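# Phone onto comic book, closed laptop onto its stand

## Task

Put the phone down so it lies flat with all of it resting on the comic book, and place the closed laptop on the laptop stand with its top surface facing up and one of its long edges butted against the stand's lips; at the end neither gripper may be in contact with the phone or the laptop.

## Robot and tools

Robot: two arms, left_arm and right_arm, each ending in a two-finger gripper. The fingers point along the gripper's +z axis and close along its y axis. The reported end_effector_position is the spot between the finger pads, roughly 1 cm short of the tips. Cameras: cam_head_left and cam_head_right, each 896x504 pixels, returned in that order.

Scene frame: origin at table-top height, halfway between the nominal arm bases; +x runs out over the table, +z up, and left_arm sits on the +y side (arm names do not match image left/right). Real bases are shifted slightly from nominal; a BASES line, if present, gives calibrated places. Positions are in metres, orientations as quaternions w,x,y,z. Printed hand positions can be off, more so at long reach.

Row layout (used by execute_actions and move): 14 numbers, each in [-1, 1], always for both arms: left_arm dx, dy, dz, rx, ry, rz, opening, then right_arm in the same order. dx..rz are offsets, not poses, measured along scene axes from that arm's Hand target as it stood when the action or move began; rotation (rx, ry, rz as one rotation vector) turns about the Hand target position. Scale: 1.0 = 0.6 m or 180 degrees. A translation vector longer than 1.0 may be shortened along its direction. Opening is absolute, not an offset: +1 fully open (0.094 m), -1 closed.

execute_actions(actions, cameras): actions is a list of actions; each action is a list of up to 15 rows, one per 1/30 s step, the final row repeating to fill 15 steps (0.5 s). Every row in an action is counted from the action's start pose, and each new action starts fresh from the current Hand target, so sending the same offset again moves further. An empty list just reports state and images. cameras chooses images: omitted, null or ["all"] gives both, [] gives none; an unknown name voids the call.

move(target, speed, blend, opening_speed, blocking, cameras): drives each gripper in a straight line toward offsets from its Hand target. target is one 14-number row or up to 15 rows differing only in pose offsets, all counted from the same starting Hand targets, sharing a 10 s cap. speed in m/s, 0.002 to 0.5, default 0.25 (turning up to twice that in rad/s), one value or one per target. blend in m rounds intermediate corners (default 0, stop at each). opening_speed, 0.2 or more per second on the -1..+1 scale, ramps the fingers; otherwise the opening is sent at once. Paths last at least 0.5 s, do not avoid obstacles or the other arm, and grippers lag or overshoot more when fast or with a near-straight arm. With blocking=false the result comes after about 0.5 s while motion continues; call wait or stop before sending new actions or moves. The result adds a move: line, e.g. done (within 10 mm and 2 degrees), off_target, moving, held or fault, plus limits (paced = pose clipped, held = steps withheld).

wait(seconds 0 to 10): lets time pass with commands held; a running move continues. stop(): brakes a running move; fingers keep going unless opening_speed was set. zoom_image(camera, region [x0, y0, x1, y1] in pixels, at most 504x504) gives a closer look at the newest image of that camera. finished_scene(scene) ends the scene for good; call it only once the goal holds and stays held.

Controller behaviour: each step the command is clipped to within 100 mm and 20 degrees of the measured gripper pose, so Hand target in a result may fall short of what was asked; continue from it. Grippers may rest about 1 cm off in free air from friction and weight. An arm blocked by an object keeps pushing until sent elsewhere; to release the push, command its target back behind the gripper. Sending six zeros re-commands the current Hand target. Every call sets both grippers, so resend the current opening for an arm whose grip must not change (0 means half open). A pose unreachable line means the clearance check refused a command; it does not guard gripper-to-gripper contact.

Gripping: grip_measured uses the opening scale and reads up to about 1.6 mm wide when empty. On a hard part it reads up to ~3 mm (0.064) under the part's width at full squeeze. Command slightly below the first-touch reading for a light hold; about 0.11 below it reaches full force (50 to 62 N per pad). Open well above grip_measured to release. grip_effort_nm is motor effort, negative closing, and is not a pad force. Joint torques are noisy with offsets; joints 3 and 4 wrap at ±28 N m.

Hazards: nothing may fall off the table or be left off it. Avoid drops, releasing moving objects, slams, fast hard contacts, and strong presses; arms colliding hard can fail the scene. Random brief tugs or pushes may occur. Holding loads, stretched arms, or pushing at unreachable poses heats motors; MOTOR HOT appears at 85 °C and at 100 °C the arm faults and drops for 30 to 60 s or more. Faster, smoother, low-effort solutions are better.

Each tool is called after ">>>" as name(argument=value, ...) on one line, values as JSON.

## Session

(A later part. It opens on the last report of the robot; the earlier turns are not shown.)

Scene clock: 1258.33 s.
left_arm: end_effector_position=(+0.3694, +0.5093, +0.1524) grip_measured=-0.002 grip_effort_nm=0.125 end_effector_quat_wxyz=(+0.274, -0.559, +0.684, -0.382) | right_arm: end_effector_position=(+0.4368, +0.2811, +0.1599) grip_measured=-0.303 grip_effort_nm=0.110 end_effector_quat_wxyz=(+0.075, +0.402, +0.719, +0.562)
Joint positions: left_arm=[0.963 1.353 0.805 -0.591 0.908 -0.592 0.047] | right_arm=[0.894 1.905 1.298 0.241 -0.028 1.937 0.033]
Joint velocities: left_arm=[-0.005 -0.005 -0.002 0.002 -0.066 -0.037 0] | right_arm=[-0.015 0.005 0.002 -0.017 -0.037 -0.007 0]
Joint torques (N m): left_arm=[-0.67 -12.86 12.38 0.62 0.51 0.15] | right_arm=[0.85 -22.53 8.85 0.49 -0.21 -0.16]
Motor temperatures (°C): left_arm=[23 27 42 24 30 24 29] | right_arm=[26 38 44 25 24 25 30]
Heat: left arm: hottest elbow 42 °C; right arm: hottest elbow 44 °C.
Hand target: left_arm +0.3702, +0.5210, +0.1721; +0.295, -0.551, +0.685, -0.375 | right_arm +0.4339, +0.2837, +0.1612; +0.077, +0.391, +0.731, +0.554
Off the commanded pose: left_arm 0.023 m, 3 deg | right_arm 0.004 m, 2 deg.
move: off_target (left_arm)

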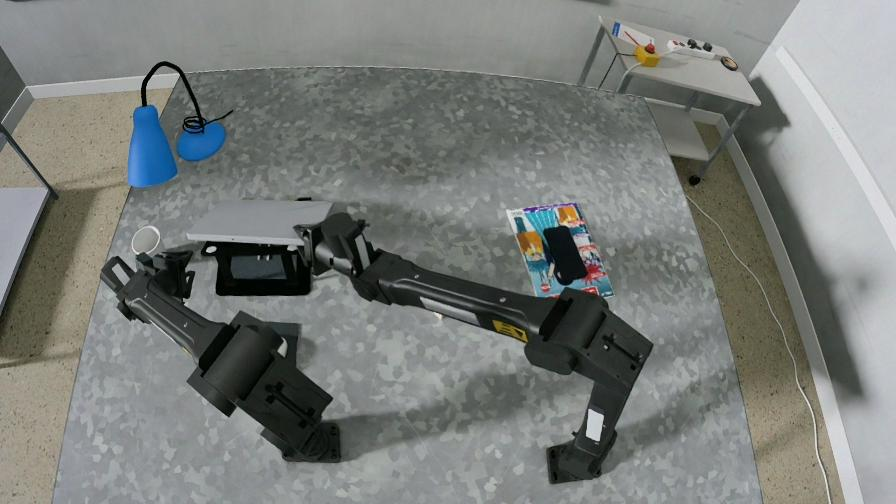

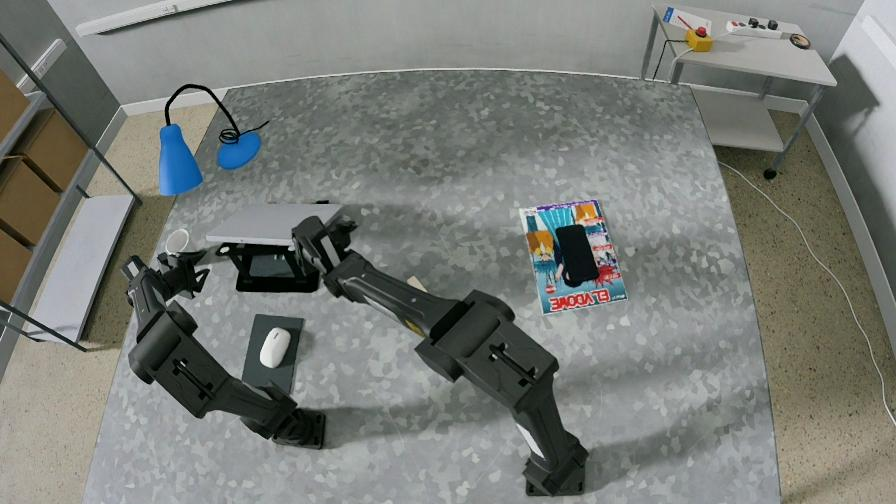

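>>> move(target=[0,0,0,0,0,0,0.0,0,0,-0.025,0,0,0,-0.25], speed=0.02, opening_speed=0.25)

>>> zoom_image(camera="cam_head_left", region=[180, 180, 380, 305])

Scene clock: 1280.83 s.
left_arm: end_effector_position=(+0.3694, +0.5093, +0.1524) grip_measured=-0.002 grip_effort_nm=0.120 end_effector_quat_wxyz=(+0.274, -0.559, +0.684, -0.382) | right_arm: end_effector_position=(+0.4375, +0.2816, +0.1617) grip_measured=-0.252 grip_effort_nm=0.105 end_effector_quat_wxyz=(+0.075, +0.401, +0.718, +0.565)
Joint positions: left_arm=[0.963 1.353 0.805 -0.591 0.908 -0.592 0.047] | right_arm=[0.894 1.905 1.299 0.247 -0.028 1.937 0.035]
Joint velocities: left_arm=[-0.005 -0.005 0.002 -0.007 -0.051 -0.051 -0.001] | right_arm=[-0.005 -0.005 0.002 0.002 -0.022 -0.051 -0.001]
Joint torques (N m): left_arm=[-0.62 -12.86 12.37 0.44 0.56 0.13] | right_arm=[0.85 -20.72 7.88 1.4 -0.22 -0.15]
Motor temperatures (°C): left_arm=[22 27 42 24 30 24 29] | right_arm=[26 42 45 25 24 25 29]
Heat: left arm: hottest elbow 42 °C; right arm: hottest elbow 45 °C.
Hand target: left_arm +0.3702, +0.5210, +0.1721; +0.295, -0.551, +0.685, -0.375 | right_arm +0.4336, +0.2837, +0.1461; +0.077, +0.391, +0.731, +0.554
Off the commanded pose: left_arm 0.023 m, 3 deg | right_arm 0.016 m, 2 deg.
move: off_target (left_arm, right_arm)

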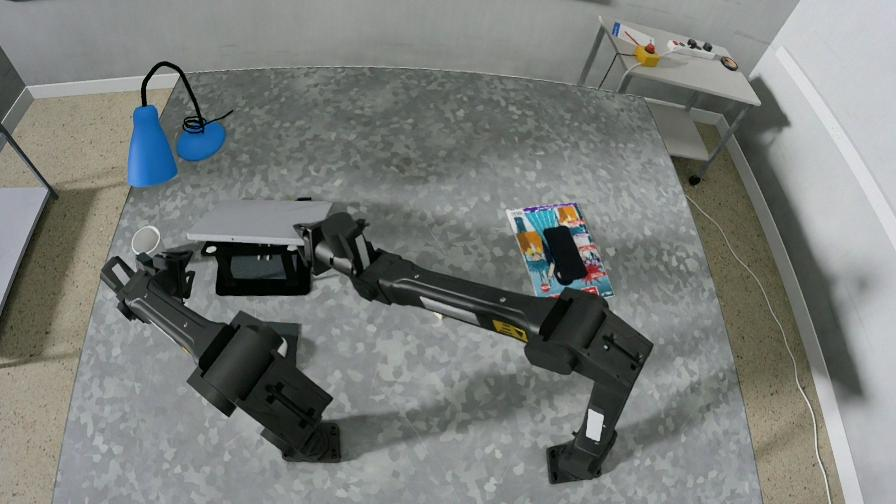

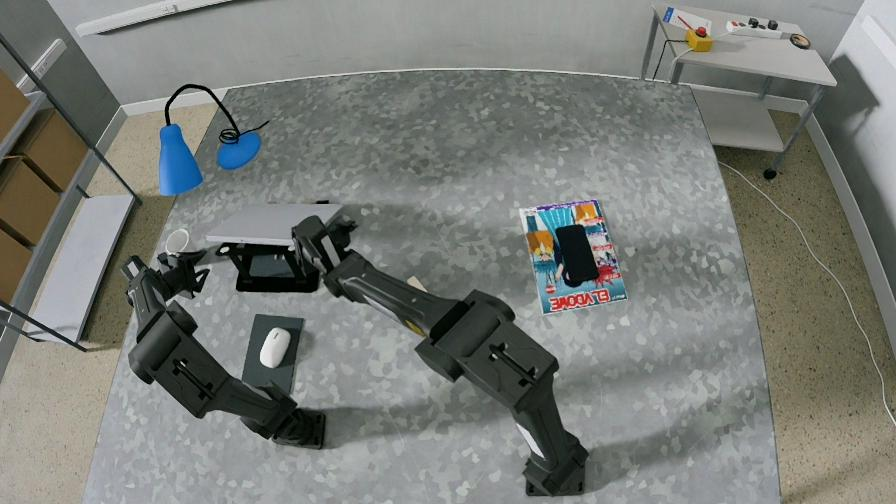

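Scaled by 2.520.

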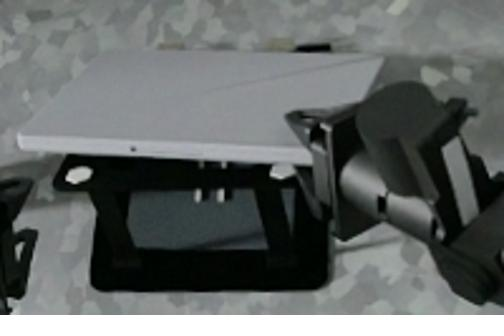

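>>> move(target=[0.09,-0.025,-0.01,0,0,0,0.15,0,0,0,0,0,0,-0.25], speed=0.06)

>>> zoom_image(camera="cam_head_left", region=[150, 185, 270, 305])

>>> zoom_image(camera="cam_head_right", region=[160, 185, 280, 305])

Scene clock: 1289.30 s.
left_arm: end_effector_position=(+0.4097, +0.4969, +0.1543) grip_measured=+0.148 grip_effort_nm=0.134 end_effector_quat_wxyz=(+0.280, -0.562, +0.681, -0.377) | right_arm: end_effector_position=(+0.4375, +0.2816, +0.1617) grip_measured=-0.252 grip_effort_nm=0.105 end_effector_quat_wxyz=(+0.075, +0.401, +0.718, +0.565)
Joint positions: left_arm=[0.852 1.364 0.805 -0.439 0.844 -0.763 0.054] | right_arm=[0.894 1.905 1.299 0.247 -0.028 1.937 0.035]
Joint velocities: left_arm=[-0.005 -0.005 0.002 -0.002 -0.037 -0.066 0] | right_arm=[0.005 -0.005 0.002 0.012 -0.066 -0.007 -0.001]
Joint torques (N m): left_arm=[-2.67 -10.29 13.41 1.55 0.22 -0.02] | right_arm=[0.85 -20.72 7.86 1.42 -0.22 -0.15]
Motor temperatures (°C): left_arm=[22 27 42 24 30 24 29] | right_arm=[26 42 45 25 24 25 28]
Heat: left arm: hottest elbow 42 °C; right arm: hottest elbow 45 °C.
Hand target: left_arm +0.4241, +0.5055, +0.1666; +0.295, -0.551, +0.684, -0.375 | right_arm +0.4336, +0.2837, +0.1460; +0.077, +0.391, +0.731, +0.554
Off the commanded pose: left_arm 0.021 m, 2 deg | right_arm 0.016 m, 2 deg.
move: off_target (left_arm, right_arm)

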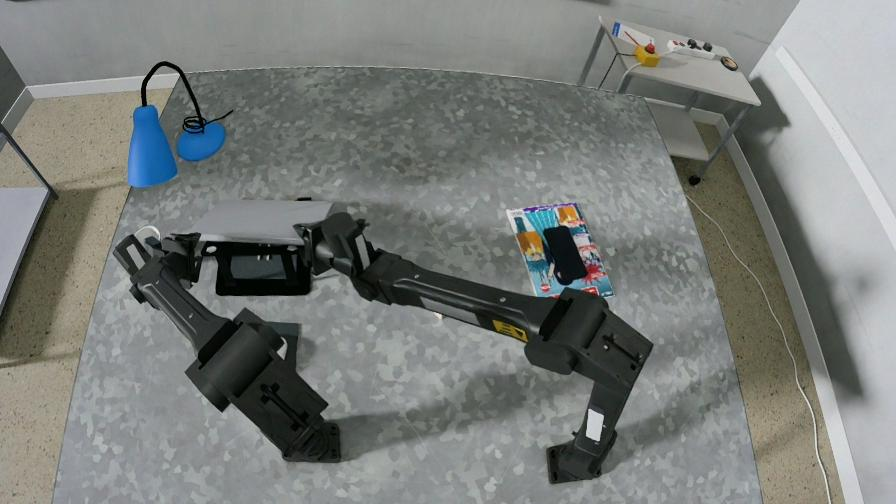

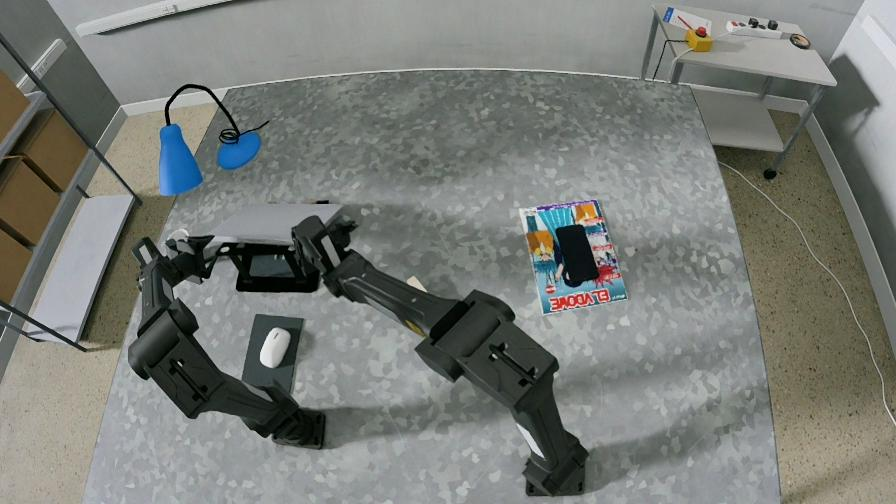

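Scaled by 4.200.

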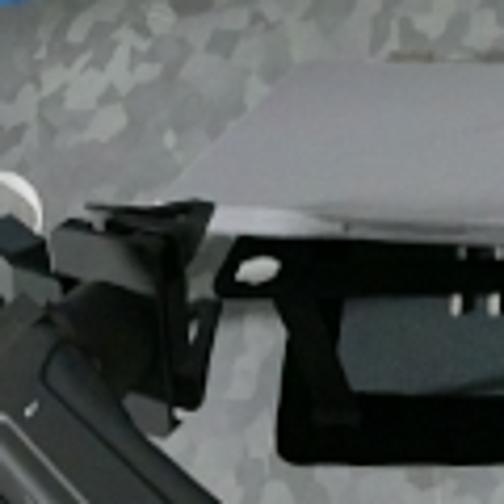

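Scaled by 4.200.

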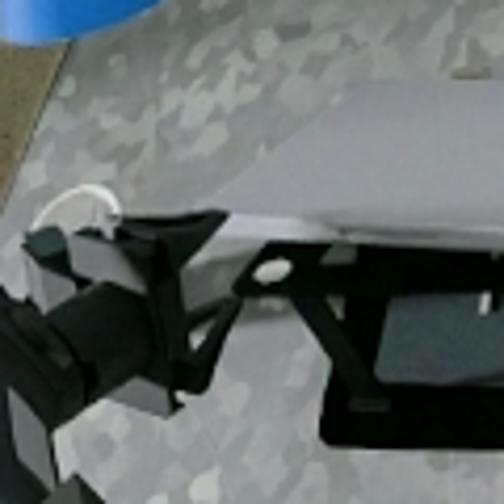

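>>> move(target=[0.05,-0.01,0.012,0,0,0,0.15,0,0,0,0,0,0,-0.25], speed=0.04)

>>> zoom_image(camera="cam_head_left", region=[150, 185, 270, 305])

>>> zoom_image(camera="cam_head_right", region=[160, 185, 280, 305])

Scene clock: 1296.43 s.
left_arm: end_effector_position=(+0.4288, +0.4822, +0.1477) grip_measured=+0.148 grip_effort_nm=0.129 end_effector_quat_wxyz=(+0.266, -0.570, +0.679, -0.378) | right_arm: end_effector_position=(+0.4375, +0.2816, +0.1617) grip_measured=-0.252 grip_effort_nm=0.105 end_effector_quat_wxyz=(+0.075, +0.401, +0.718, +0.565)
Joint positions: left_arm=[0.787 1.38 0.805 -0.397 0.805 -0.841 0.054] | right_arm=[0.894 1.905 1.299 0.247 -0.028 1.937 0.035]
Joint velocities: left_arm=[-0.005 -0.005 0.002 -0.002 0.051 0.007 -0.001] | right_arm=[-0.015 -0.005 -0.002 -0.012 -0.022 -0.037 -0.002]
Joint torques (N m): left_arm=[-2.96 -10.81 16.13 2.09 0.14 0.03] | right_arm=[0.97 -20.72 7.9 1.42 -0.22 -0.15]
Motor temperatures (°C): left_arm=[22 27 42 24 30 24 29] | right_arm=[26 43 44 25 24 25 28]
Heat: left arm: hottest elbow 42 °C; right arm: hottest elbow 44 °C.
Hand target: left_arm +0.4540, +0.4993, +0.1741; +0.296, -0.551, +0.684, -0.375 | right_arm +0.4336, +0.2837, +0.1460; +0.077, +0.391, +0.731, +0.554
Off the commanded pose: left_arm 0.040 m, 4 deg | right_arm 0.016 m, 2 deg.
move: off_target (left_arm, right_arm)

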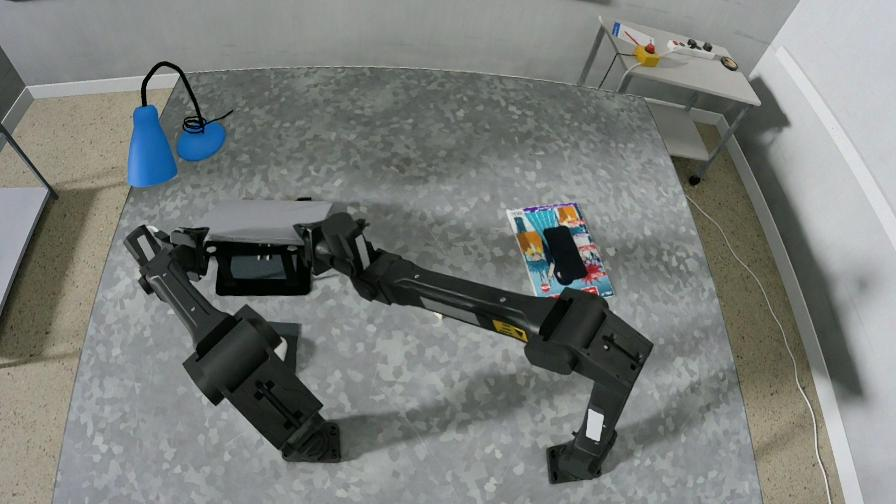

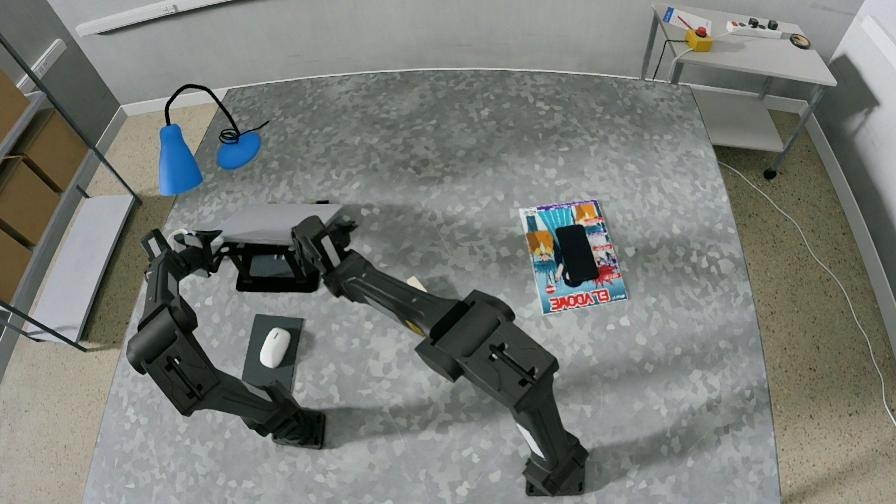

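Scaled by 4.200.

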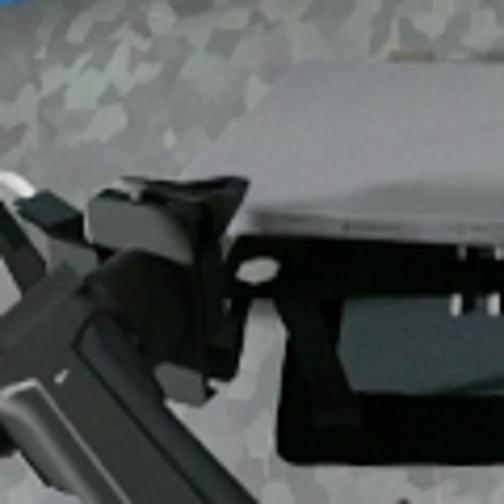

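Scaled by 4.200.

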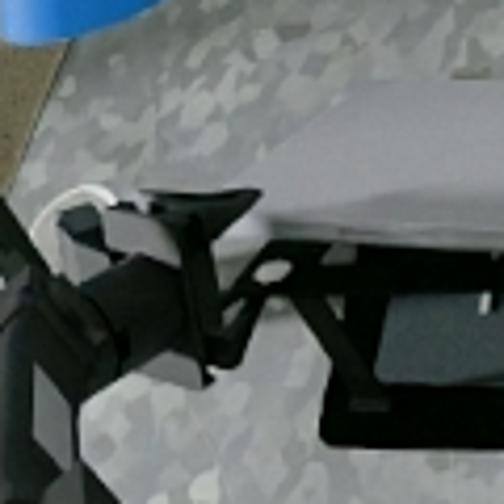

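>>> move(target=[[-0.01,0.05,0.01,0,0,0,0.15,0,0,0,0,0,0,-0.25],[0.035,0.03,0.015,0,0,0,0.15,0,0,0,0,0,0,-0.25]], speed=0.04)

>>> zoom_image(camera="cam_head_left", region=[150, 185, 270, 305])

>>> zoom_image(camera="cam_head_right", region=[160, 185, 280, 305])

Scene clock: 1302.47 s.
left_arm: end_effector_position=(+0.4514, +0.5012, +0.1574) grip_measured=+0.148 grip_effort_nm=0.115 end_effector_quat_wxyz=(+0.267, -0.569, +0.680, -0.378) | right_arm: end_effector_position=(+0.4377, +0.2815, +0.1620) grip_measured=-0.252 grip_effort_nm=0.100 end_effector_quat_wxyz=(+0.076, +0.400, +0.718, +0.565)
Joint positions: left_arm=[0.779 1.439 0.894 -0.419 0.801 -0.849 0.054] | right_arm=[0.894 1.905 1.299 0.248 -0.028 1.936 0.035]
Joint velocities: left_arm=[-0.005 0.005 -0.017 -0.002 0.007 0.037 0.001] | right_arm=[0.005 -0.015 -0.007 0.002 -0.007 -0.037 0]
Joint torques (N m): left_arm=[-2.49 -11.99 16.09 1.62 0.17 0.03] | right_arm=[0.79 -20.72 7.9 1.4 -0.21 -0.14]
Motor temperatures (°C): left_arm=[22 27 43 24 30 24 29] | right_arm=[26 43 44 25 24 25 28]
Heat: left arm: hottest elbow 43 °C; right arm: hottest elbow 44 °C.
Hand target: left_arm +0.4754, +0.5170, +0.1832; +0.296, -0.551, +0.684, -0.375 | right_arm +0.4336, +0.2837, +0.1461; +0.077, +0.391, +0.731, +0.554
Off the commanded pose: left_arm 0.038 m, 4 deg | right_arm 0.017 m, 2 deg.
move: off_target (left_arm, right_arm)

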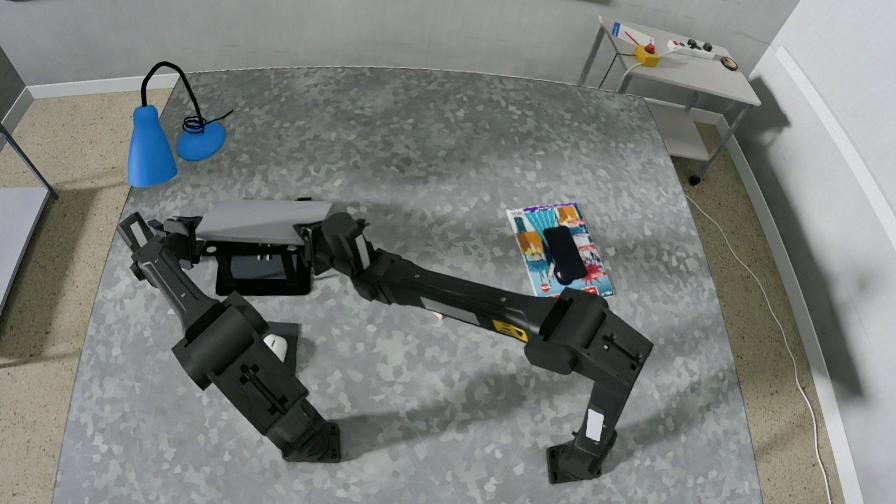

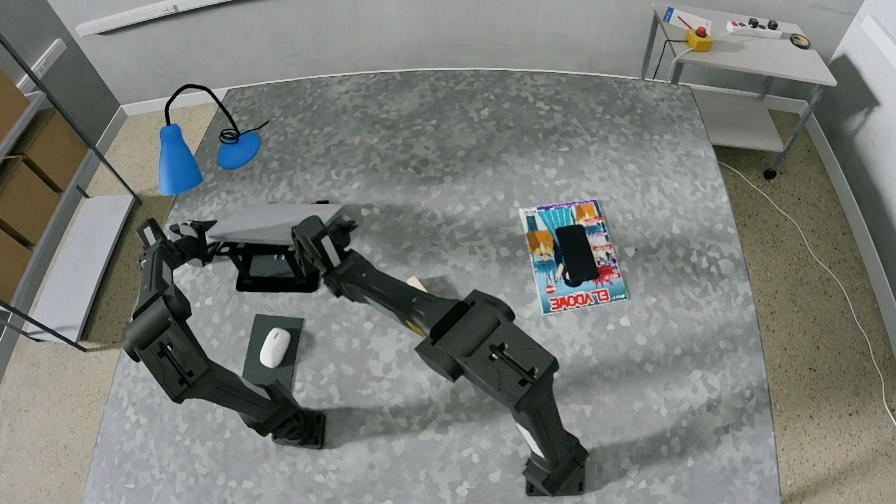

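Scaled by 4.200.

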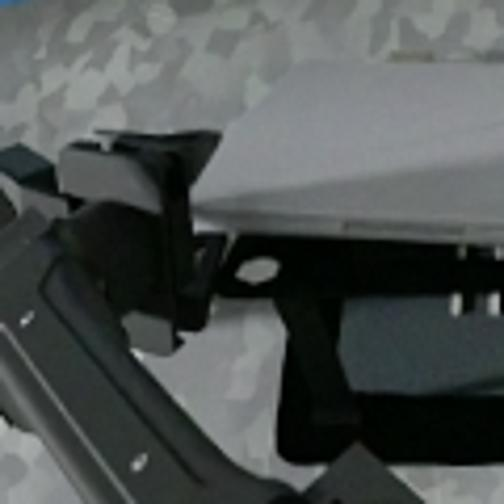

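Scaled by 4.200.

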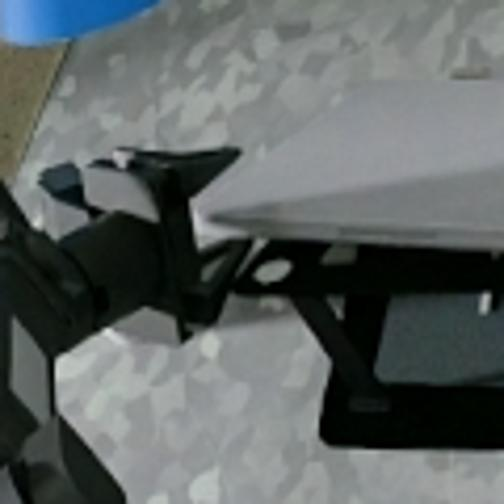

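>>> move(target=[0.005,-0.03,-0.005,0,0,0,-0.2,0,0,0,0,0,0,-0.25], speed=0.03, opening_speed=0.4)

>>> zoom_image(camera="cam_head_left", region=[150, 185, 270, 305])

>>> zoom_image(camera="cam_head_right", region=[160, 185, 280, 305])

Scene clock: 1308.80 s.
left_arm: end_effector_position=(+0.4604, +0.4952, +0.1543) grip_measured=-0.196 grip_effort_nm=-0.129 end_effector_quat_wxyz=(+0.263, -0.577, +0.678, -0.372) | right_arm: end_effector_position=(+0.4384, +0.2811, +0.1623) grip_measured=-0.252 grip_effort_nm=0.081 end_effector_quat_wxyz=(+0.079, +0.396, +0.719, +0.565)
Joint positions: left_arm=[0.748 1.444 0.894 -0.398 0.768 -0.892 0.038] | right_arm=[0.892 1.905 1.299 0.25 -0.028 1.924 0.035]
Joint velocities: left_arm=[0.005 -0.005 -0.002 0.007 0.066 -0.11 -0.001] | right_arm=[-0.015 0.005 0.002 -0.002 0.007 0.007 0.001]
Joint torques (N m): left_arm=[-2.61 -14.27 12.9 2.66 0.54 0.08] | right_arm=[0.85 -20.78 7.77 1.33 -0.18 -0.04]
Motor temperatures (°C): left_arm=[22 27 42 24 30 24 29] | right_arm=[26 43 44 25 24 25 28]
Heat: left arm: hottest elbow 42 °C; right arm: hottest elbow 44 °C.
Hand target: left_arm +0.4782, +0.4990, +0.1804; +0.296, -0.551, +0.684, -0.375 | right_arm +0.4337, +0.2836, +0.1460; +0.077, +0.391, +0.731, +0.554
Off the commanded pose: left_arm 0.032 m, 5 deg | right_arm 0.017 m, 2 deg.
move: off_target (left_arm, right_arm)

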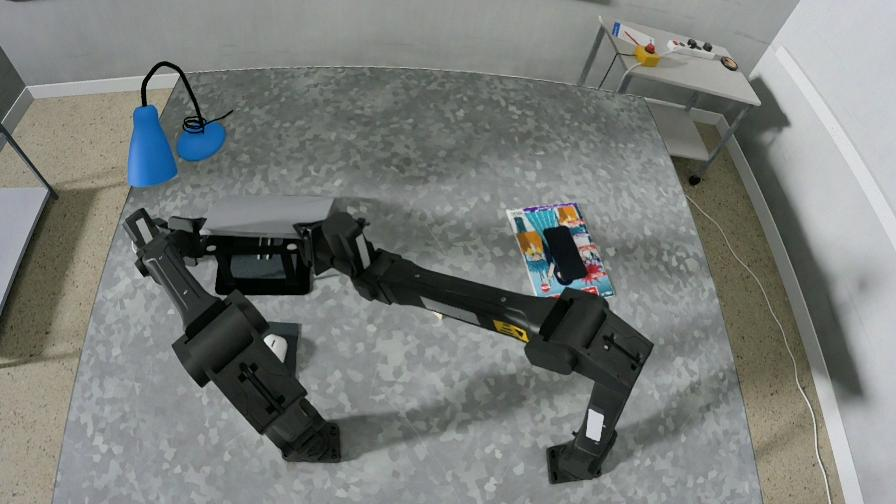

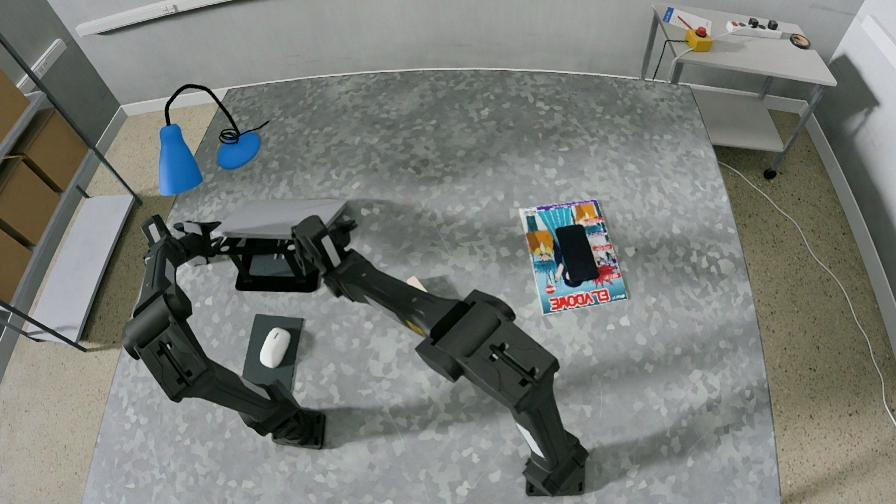

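Scaled by 4.200.

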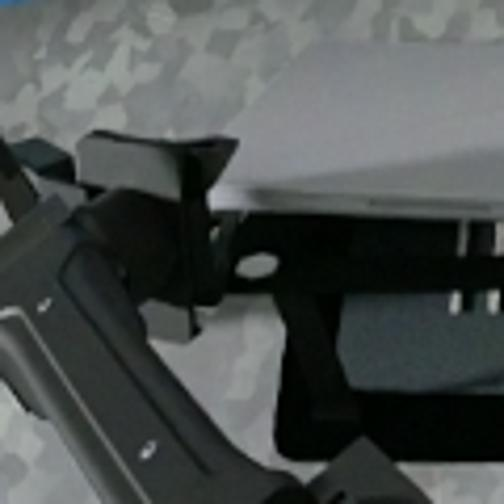

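Scaled by 4.200.

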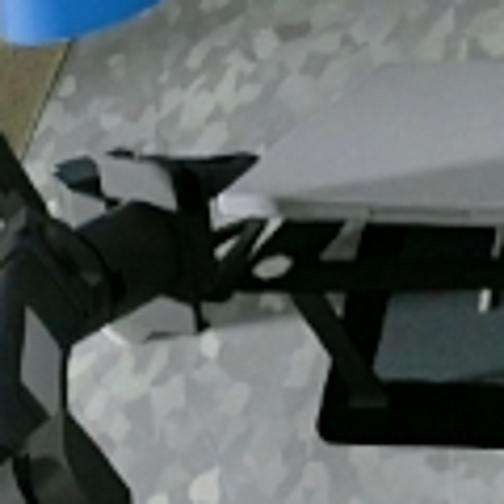

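>>> move(target=[-0.03,-0.01,0.005,0,0,0,0.1,0,0,0,0,0,0,-0.25], speed=0.03, opening_speed=0.6)

>>> zoom_image(camera="cam_head_left", region=[150, 185, 270, 305])

>>> zoom_image(camera="cam_head_left", region=[250, 185, 370, 305])

Scene clock: 1313.27 s.
left_arm: end_effector_position=(+0.4602, +0.4923, +0.1734) grip_measured=+0.098 grip_effort_nm=0.129 end_effector_quat_wxyz=(+0.281, -0.562, +0.681, -0.376) | right_arm: end_effector_position=(+0.4382, +0.2812, +0.1623) grip_measured=-0.252 grip_effort_nm=0.081 end_effector_quat_wxyz=(+0.079, +0.396, +0.720, +0.565)
Joint positions: left_arm=[0.748 1.406 0.894 -0.397 0.783 -0.884 0.052] | right_arm=[0.892 1.905 1.299 0.25 -0.03 1.924 0.035]
Joint velocities: left_arm=[-0.005 -0.005 -0.002 0.012 -0.007 -0.11 0] | right_arm=[-0.005 0.005 -0.002 0.002 0.037 0.037 0.001]
Joint torques (N m): left_arm=[-0.97 -13.51 10.11 1.77 0.45 0.17] | right_arm=[0.91 -20.54 7.88 1.32 -0.14 -0.04]
Motor temperatures (°C): left_arm=[22 27 42 24 30 24 29] | right_arm=[26 42 44 25 24 25 28]
Heat: left arm: hottest elbow 42 °C; right arm: hottest elbow 44 °C.
Hand target: left_arm +0.4601, +0.4932, +0.1833; +0.296, -0.551, +0.684, -0.375 | right_arm +0.4337, +0.2836, +0.1460; +0.077, +0.391, +0.731, +0.554
Off the commanded pose: left_arm 0.010 m, 2 deg | right_arm 0.017 m, 2 deg.
move: off_target (right_arm)

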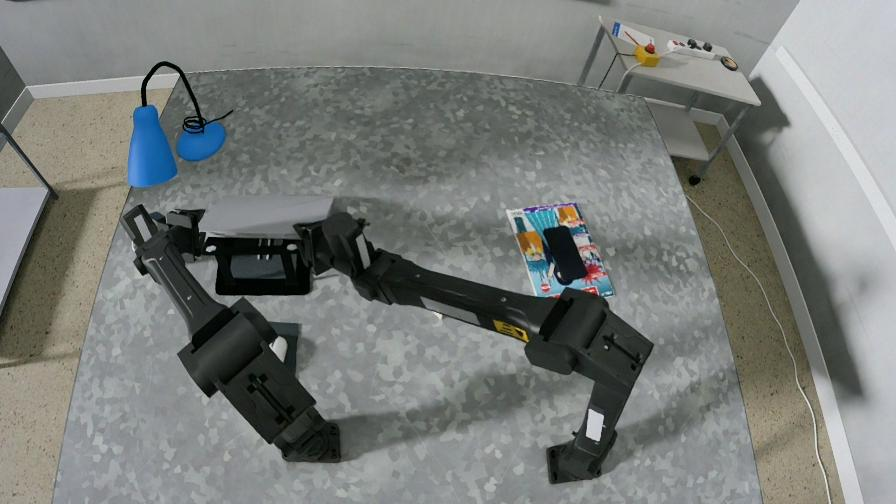

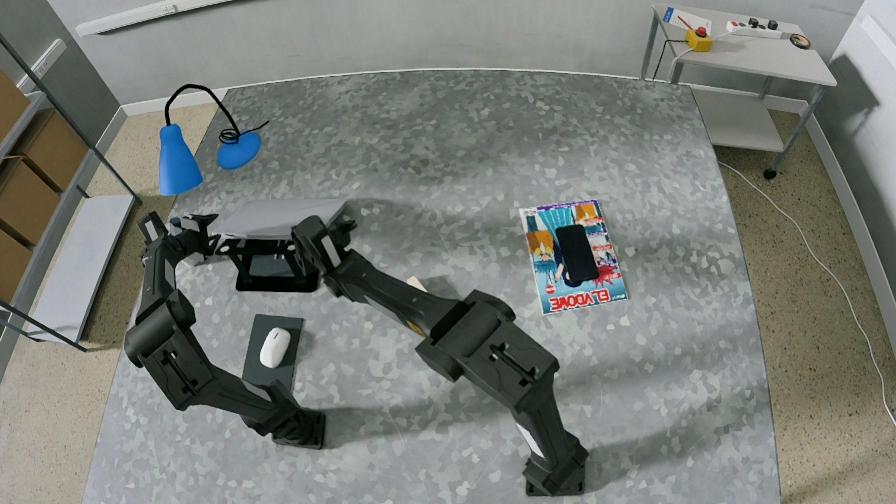

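Scaled by 4.200.

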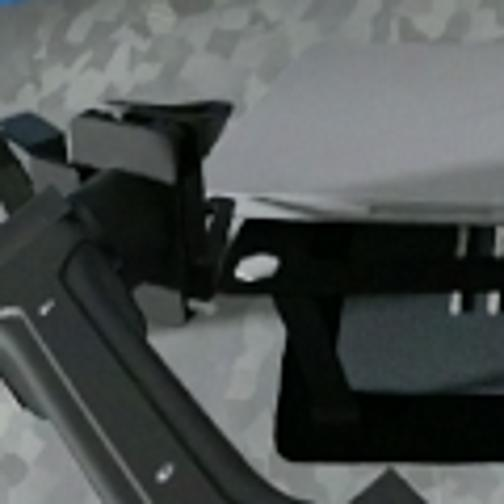

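Scaled by 4.200.

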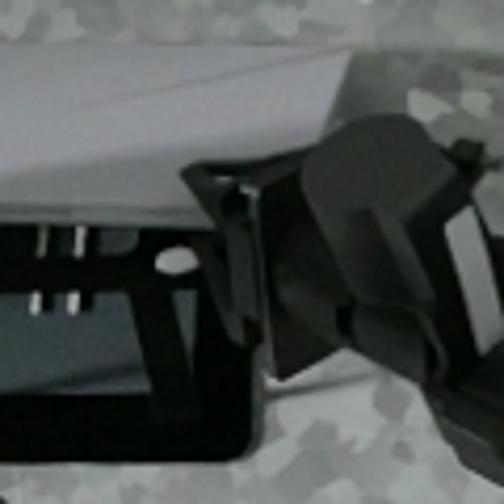

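>>> move(target=[0,0,0,0,0,0,0.1,0,0,0,0,0,0,-0.85], speed=0.03, opening_speed=0.3)

>>> zoom_image(camera="cam_head_left", region=[160, 165, 360, 290])

>>> zoom_image(camera="cam_head_right", region=[170, 165, 370, 290])

Scene clock: 1318.97 s.
left_arm: end_effector_position=(+0.4602, +0.4923, +0.1734) grip_measured=+0.098 grip_effort_nm=0.129 end_effector_quat_wxyz=(+0.281, -0.561, +0.681, -0.376) | right_arm: end_effector_position=(+0.4358, +0.2795, +0.1564) grip_measured=-0.758 grip_effort_nm=-0.999 end_effector_quat_wxyz=(+0.076, +0.397, +0.725, +0.558)
Joint positions: left_arm=[0.748 1.406 0.894 -0.397 0.783 -0.883 0.052] | right_arm=[0.892 1.905 1.292 0.239 -0.035 1.924 0.011]
Joint velocities: left_arm=[-0.005 0.005 -0.002 0.002 -0.007 0.022 0] | right_arm=[-0.024 0.015 0.002 0.007 0.037 0.007 -0.001]
Joint torques (N m): left_arm=[-0.73 -14.8 10.15 1.94 0.46 0.11] | right_arm=[0.91 -20.72 8.25 1.7 0.02 -0.04]
Motor temperatures (°C): left_arm=[22 27 42 24 30 24 29] | right_arm=[26 42 43 25 24 25 28]
Heat: left arm: hottest elbow 42 °C; right arm: hottest elbow 43 °C.
Hand target: left_arm +0.4601, +0.4932, +0.1833; +0.296, -0.551, +0.684, -0.375 | right_arm +0.4337, +0.2837, +0.1461; +0.077, +0.391, +0.731, +0.554
Off the commanded pose: left_arm 0.010 m, 2 deg | right_arm 0.011 m, 1 deg.
move: off_target (right_arm)

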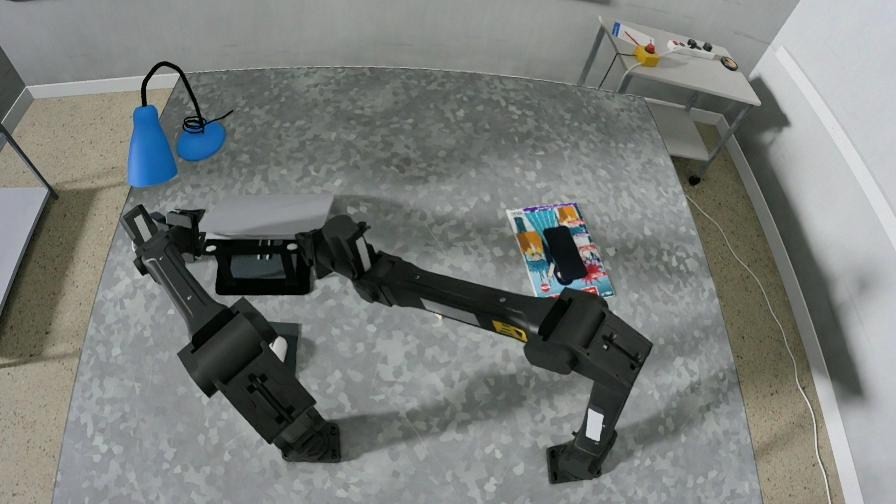

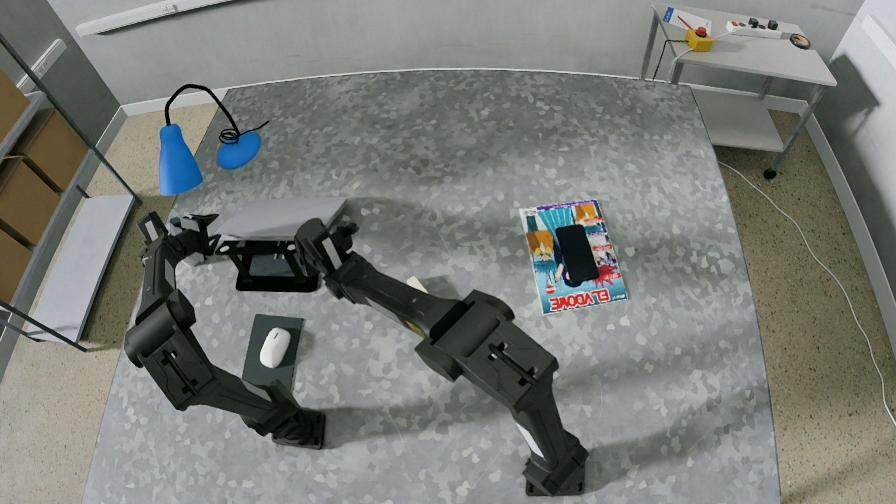

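Scaled by 2.520.

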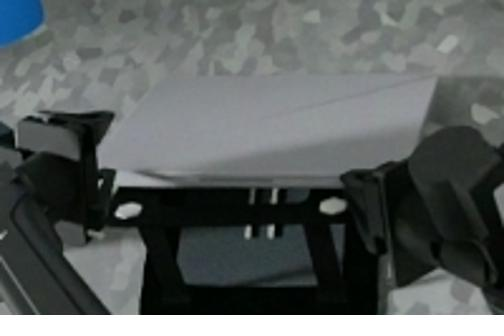

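Scaled by 2.520.

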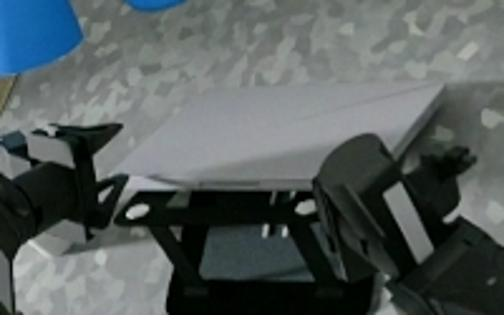

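>>> move(target=[-0.005,-0.04,-0.008,0,0,0,0.1,0,0,0,0,0,0,-0.85], speed=0.04)

>>> zoom_image(camera="cam_head_left", region=[150, 165, 270, 285])

>>> zoom_image(camera="cam_head_right", region=[170, 165, 290, 285])

Scene clock: 1325.57 s.
left_arm: end_effector_position=(+0.4549, +0.4758, +0.1711) grip_measured=+0.098 grip_effort_nm=0.129 end_effector_quat_wxyz=(+0.286, -0.559, +0.682, -0.375) | right_arm: end_effector_position=(+0.4358, +0.2795, +0.1564) grip_measured=-0.761 grip_effort_nm=-1.038 end_effector_quat_wxyz=(+0.076, +0.397, +0.725, +0.558)
Joint positions: left_arm=[0.727 1.365 0.84 -0.357 0.767 -0.906 0.052] | right_arm=[0.892 1.905 1.292 0.239 -0.035 1.924 0.011]
Joint velocities: left_arm=[-0.015 0.005 0.002 -0.017 -0.037 0.007 -0.002] | right_arm=[0.005 -0.015 -0.002 0.002 -0.081 -0.081 0]
Joint torques (N m): left_arm=[-2.78 -14.1 9.18 2.04 0.11 -0.04] | right_arm=[0.91 -20.6 8.28 1.7 0.03 -0.03]
Motor temperatures (°C): left_arm=[22 27 41 24 30 24 28] | right_arm=[26 41 43 25 24 24 28]
Heat: left arm: hottest elbow 41 °C; right arm: hottest elbow 43 °C.
Hand target: left_arm +0.4568, +0.4694, +0.1785; +0.296, -0.551, +0.684, -0.375 | right_arm +0.4337, +0.2837, +0.1461; +0.077, +0.391, +0.731, +0.554
Off the commanded pose: left_arm 0.010 m, 2 deg | right_arm 0.011 m, 1 deg.
move: off_target (right_arm)

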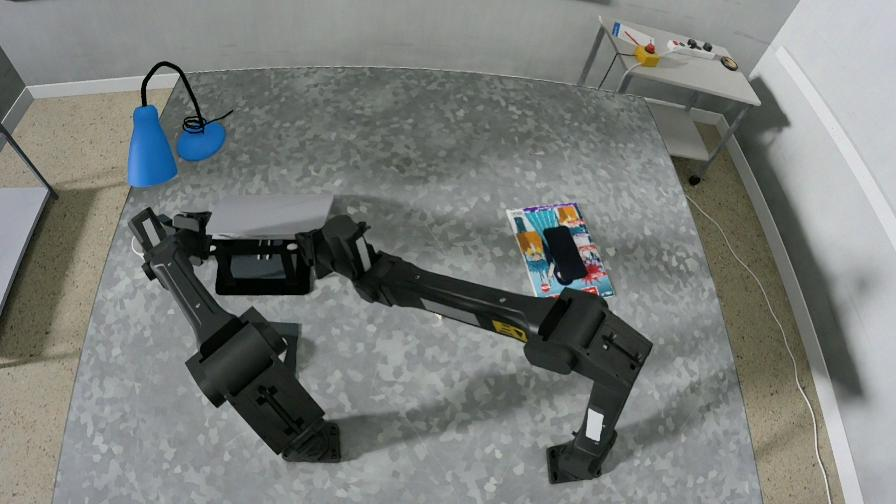

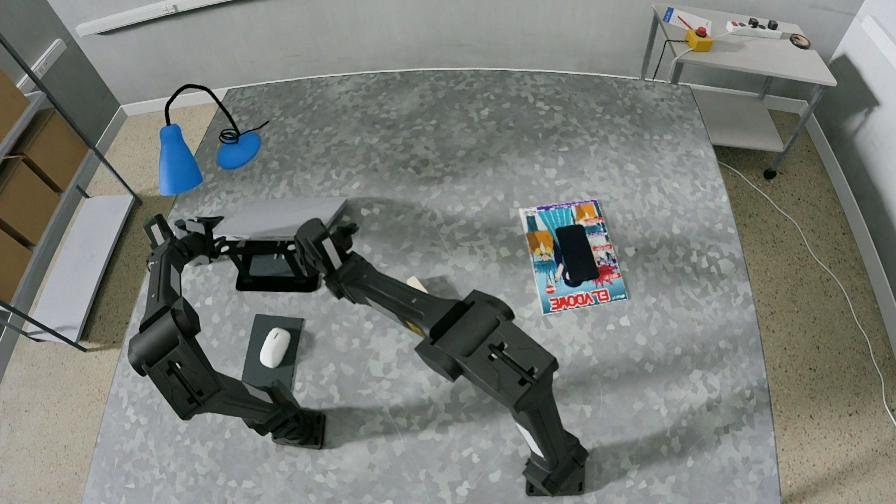

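Scaled by 4.200.

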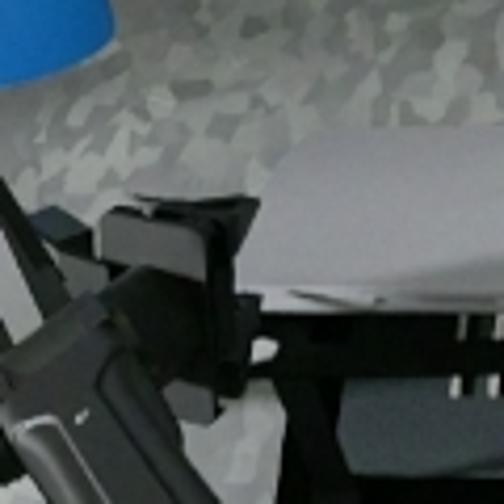

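Scaled by 4.200.

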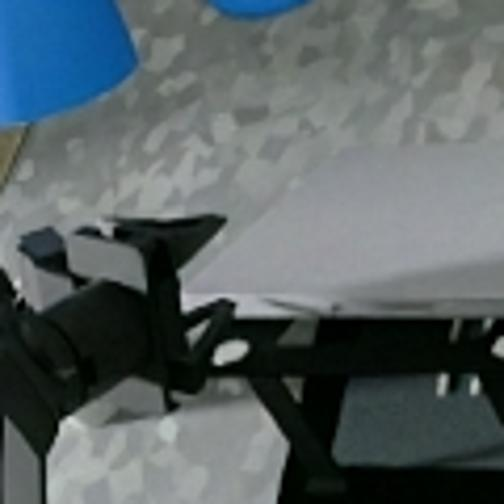

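>>> move(target=[-0.01,0,-0.018,0,0,0,0.15,0,0,0,0,0,0,-0.85], speed=0.04, cameras=[])

>>> move(target=[0,0,0,0,0,0,0.15,-0.02,0,0.045,0,0,0,-0.9], speed=0.03)

>>> zoom_image(camera="cam_head_left", region=[150, 165, 350, 285])

>>> zoom_image(camera="cam_head_right", region=[170, 165, 370, 285])

Scene clock: 1338.93 s.
left_arm: end_effector_position=(+0.4507, +0.4719, +0.1621) grip_measured=+0.148 grip_effort_nm=0.129 end_effector_quat_wxyz=(+0.285, -0.560, +0.682, -0.375) | right_arm: end_effector_position=(+0.4358, +0.2795, +0.1564) grip_measured=-0.761 grip_effort_nm=-1.038 end_effector_quat_wxyz=(+0.076, +0.397, +0.725, +0.558)
Joint positions: left_arm=[0.727 1.364 0.814 -0.333 0.767 -0.907 0.054] | right_arm=[0.892 1.905 1.292 0.239 -0.035 1.924 0.011]
Joint velocities: left_arm=[-0.005 0.005 -0.002 -0.007 0.037 -0.022 0.001] | right_arm=[-0.015 -0.005 -0.007 0.002 0.095 0.022 -0.001]
Joint torques (N m): left_arm=[-0.97 -13.45 9.1 1.98 0.42 0.11] | right_arm=[0.97 -20.72 8.31 1.7 0.02 -0.04]
Motor temperatures (°C): left_arm=[22 26 41 24 29 24 28] | right_arm=[26 40 44 25 24 24 29]
Heat: left arm: hottest elbow 41 °C; right arm: hottest elbow 44 °C.
Hand target: left_arm +0.4507, +0.4693, +0.1677; +0.296, -0.551, +0.684, -0.375 | right_arm +0.4337, +0.2837, +0.1461; +0.077, +0.391, +0.731, +0.554
Off the commanded pose: left_arm 0.006 m, 2 deg | right_arm 0.011 m, 1 deg.
move: off_target (right_arm)
No camera images: "cameras" was empty.

Scene clock: 1340.23 s.
left_arm: end_effector_position=(+0.4507, +0.4719, +0.1621) grip_measured=+0.148 grip_effort_nm=0.129 end_effector_quat_wxyz=(+0.285, -0.560, +0.682, -0.375) | right_arm: end_effector_position=(+0.4358, +0.2758, +0.1515) grip_measured=-0.766 grip_effort_nm=-1.033 end_effector_quat_wxyz=(+0.079, +0.405, +0.729, +0.546)
Joint positions: left_arm=[0.727 1.364 0.814 -0.333 0.767 -0.907 0.054] | right_arm=[0.893 1.902 1.292 0.207 -0.019 1.925 0.011]
Joint velocities: left_arm=[0.005 -0.005 -0.007 0.017 -0.007 -0.022 0.001] | right_arm=[-0.005 -0.005 0.007 -0.007 0.007 -0.007 -0.001]
Joint torques (N m): left_arm=[-2.08 -12.98 9.18 2.24 0.36 0.09] | right_arm=[2.02 -24.82 8.27 1.06 -0.05 -0.02]
Motor temperatures (°C): left_arm=[22 26 41 24 29 24 28] | right_arm=[26 40 43 25 24 24 29]
Heat: left arm: hottest elbow 41 °C; right arm: hottest elbow 43 °C.
Hand target: left_arm +0.4507, +0.4693, +0.1677; +0.296, -0.551, +0.684, -0.375 | right_arm +0.4219, +0.2841, +0.1733; +0.077, +0.391, +0.731, +0.554
Off the commanded pose: left_arm 0.006 m, 2 deg | right_arm 0.027 m, 2 deg.
move: off_target (right_arm)

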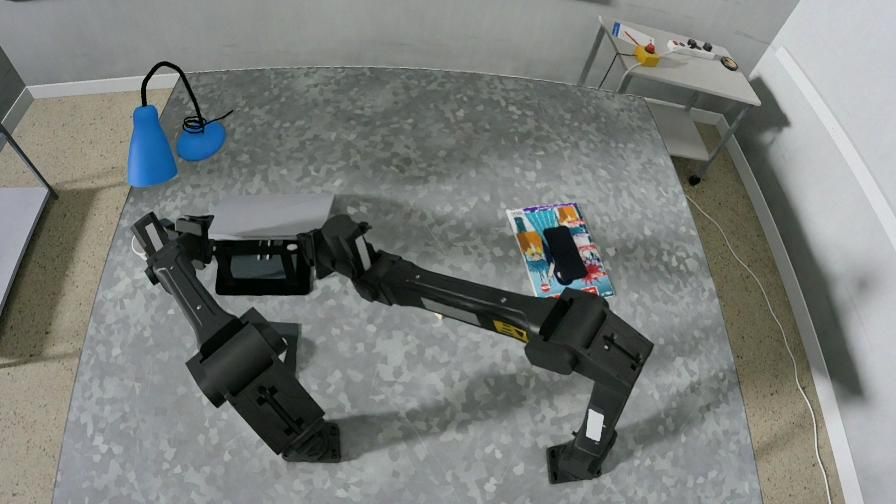

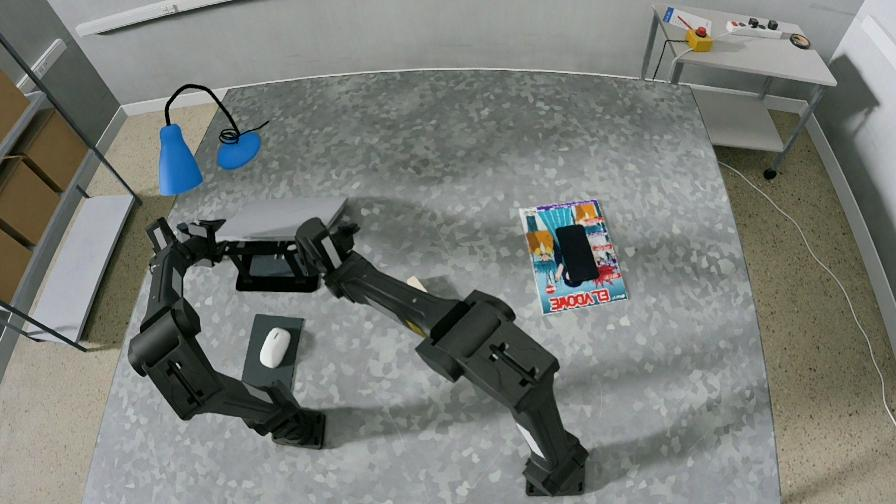

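Scaled by 2.520.

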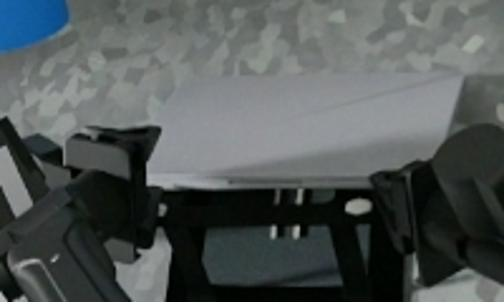

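Scaled by 2.520.

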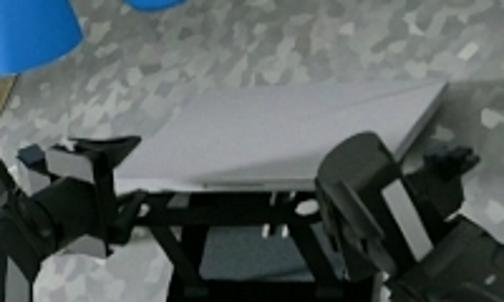

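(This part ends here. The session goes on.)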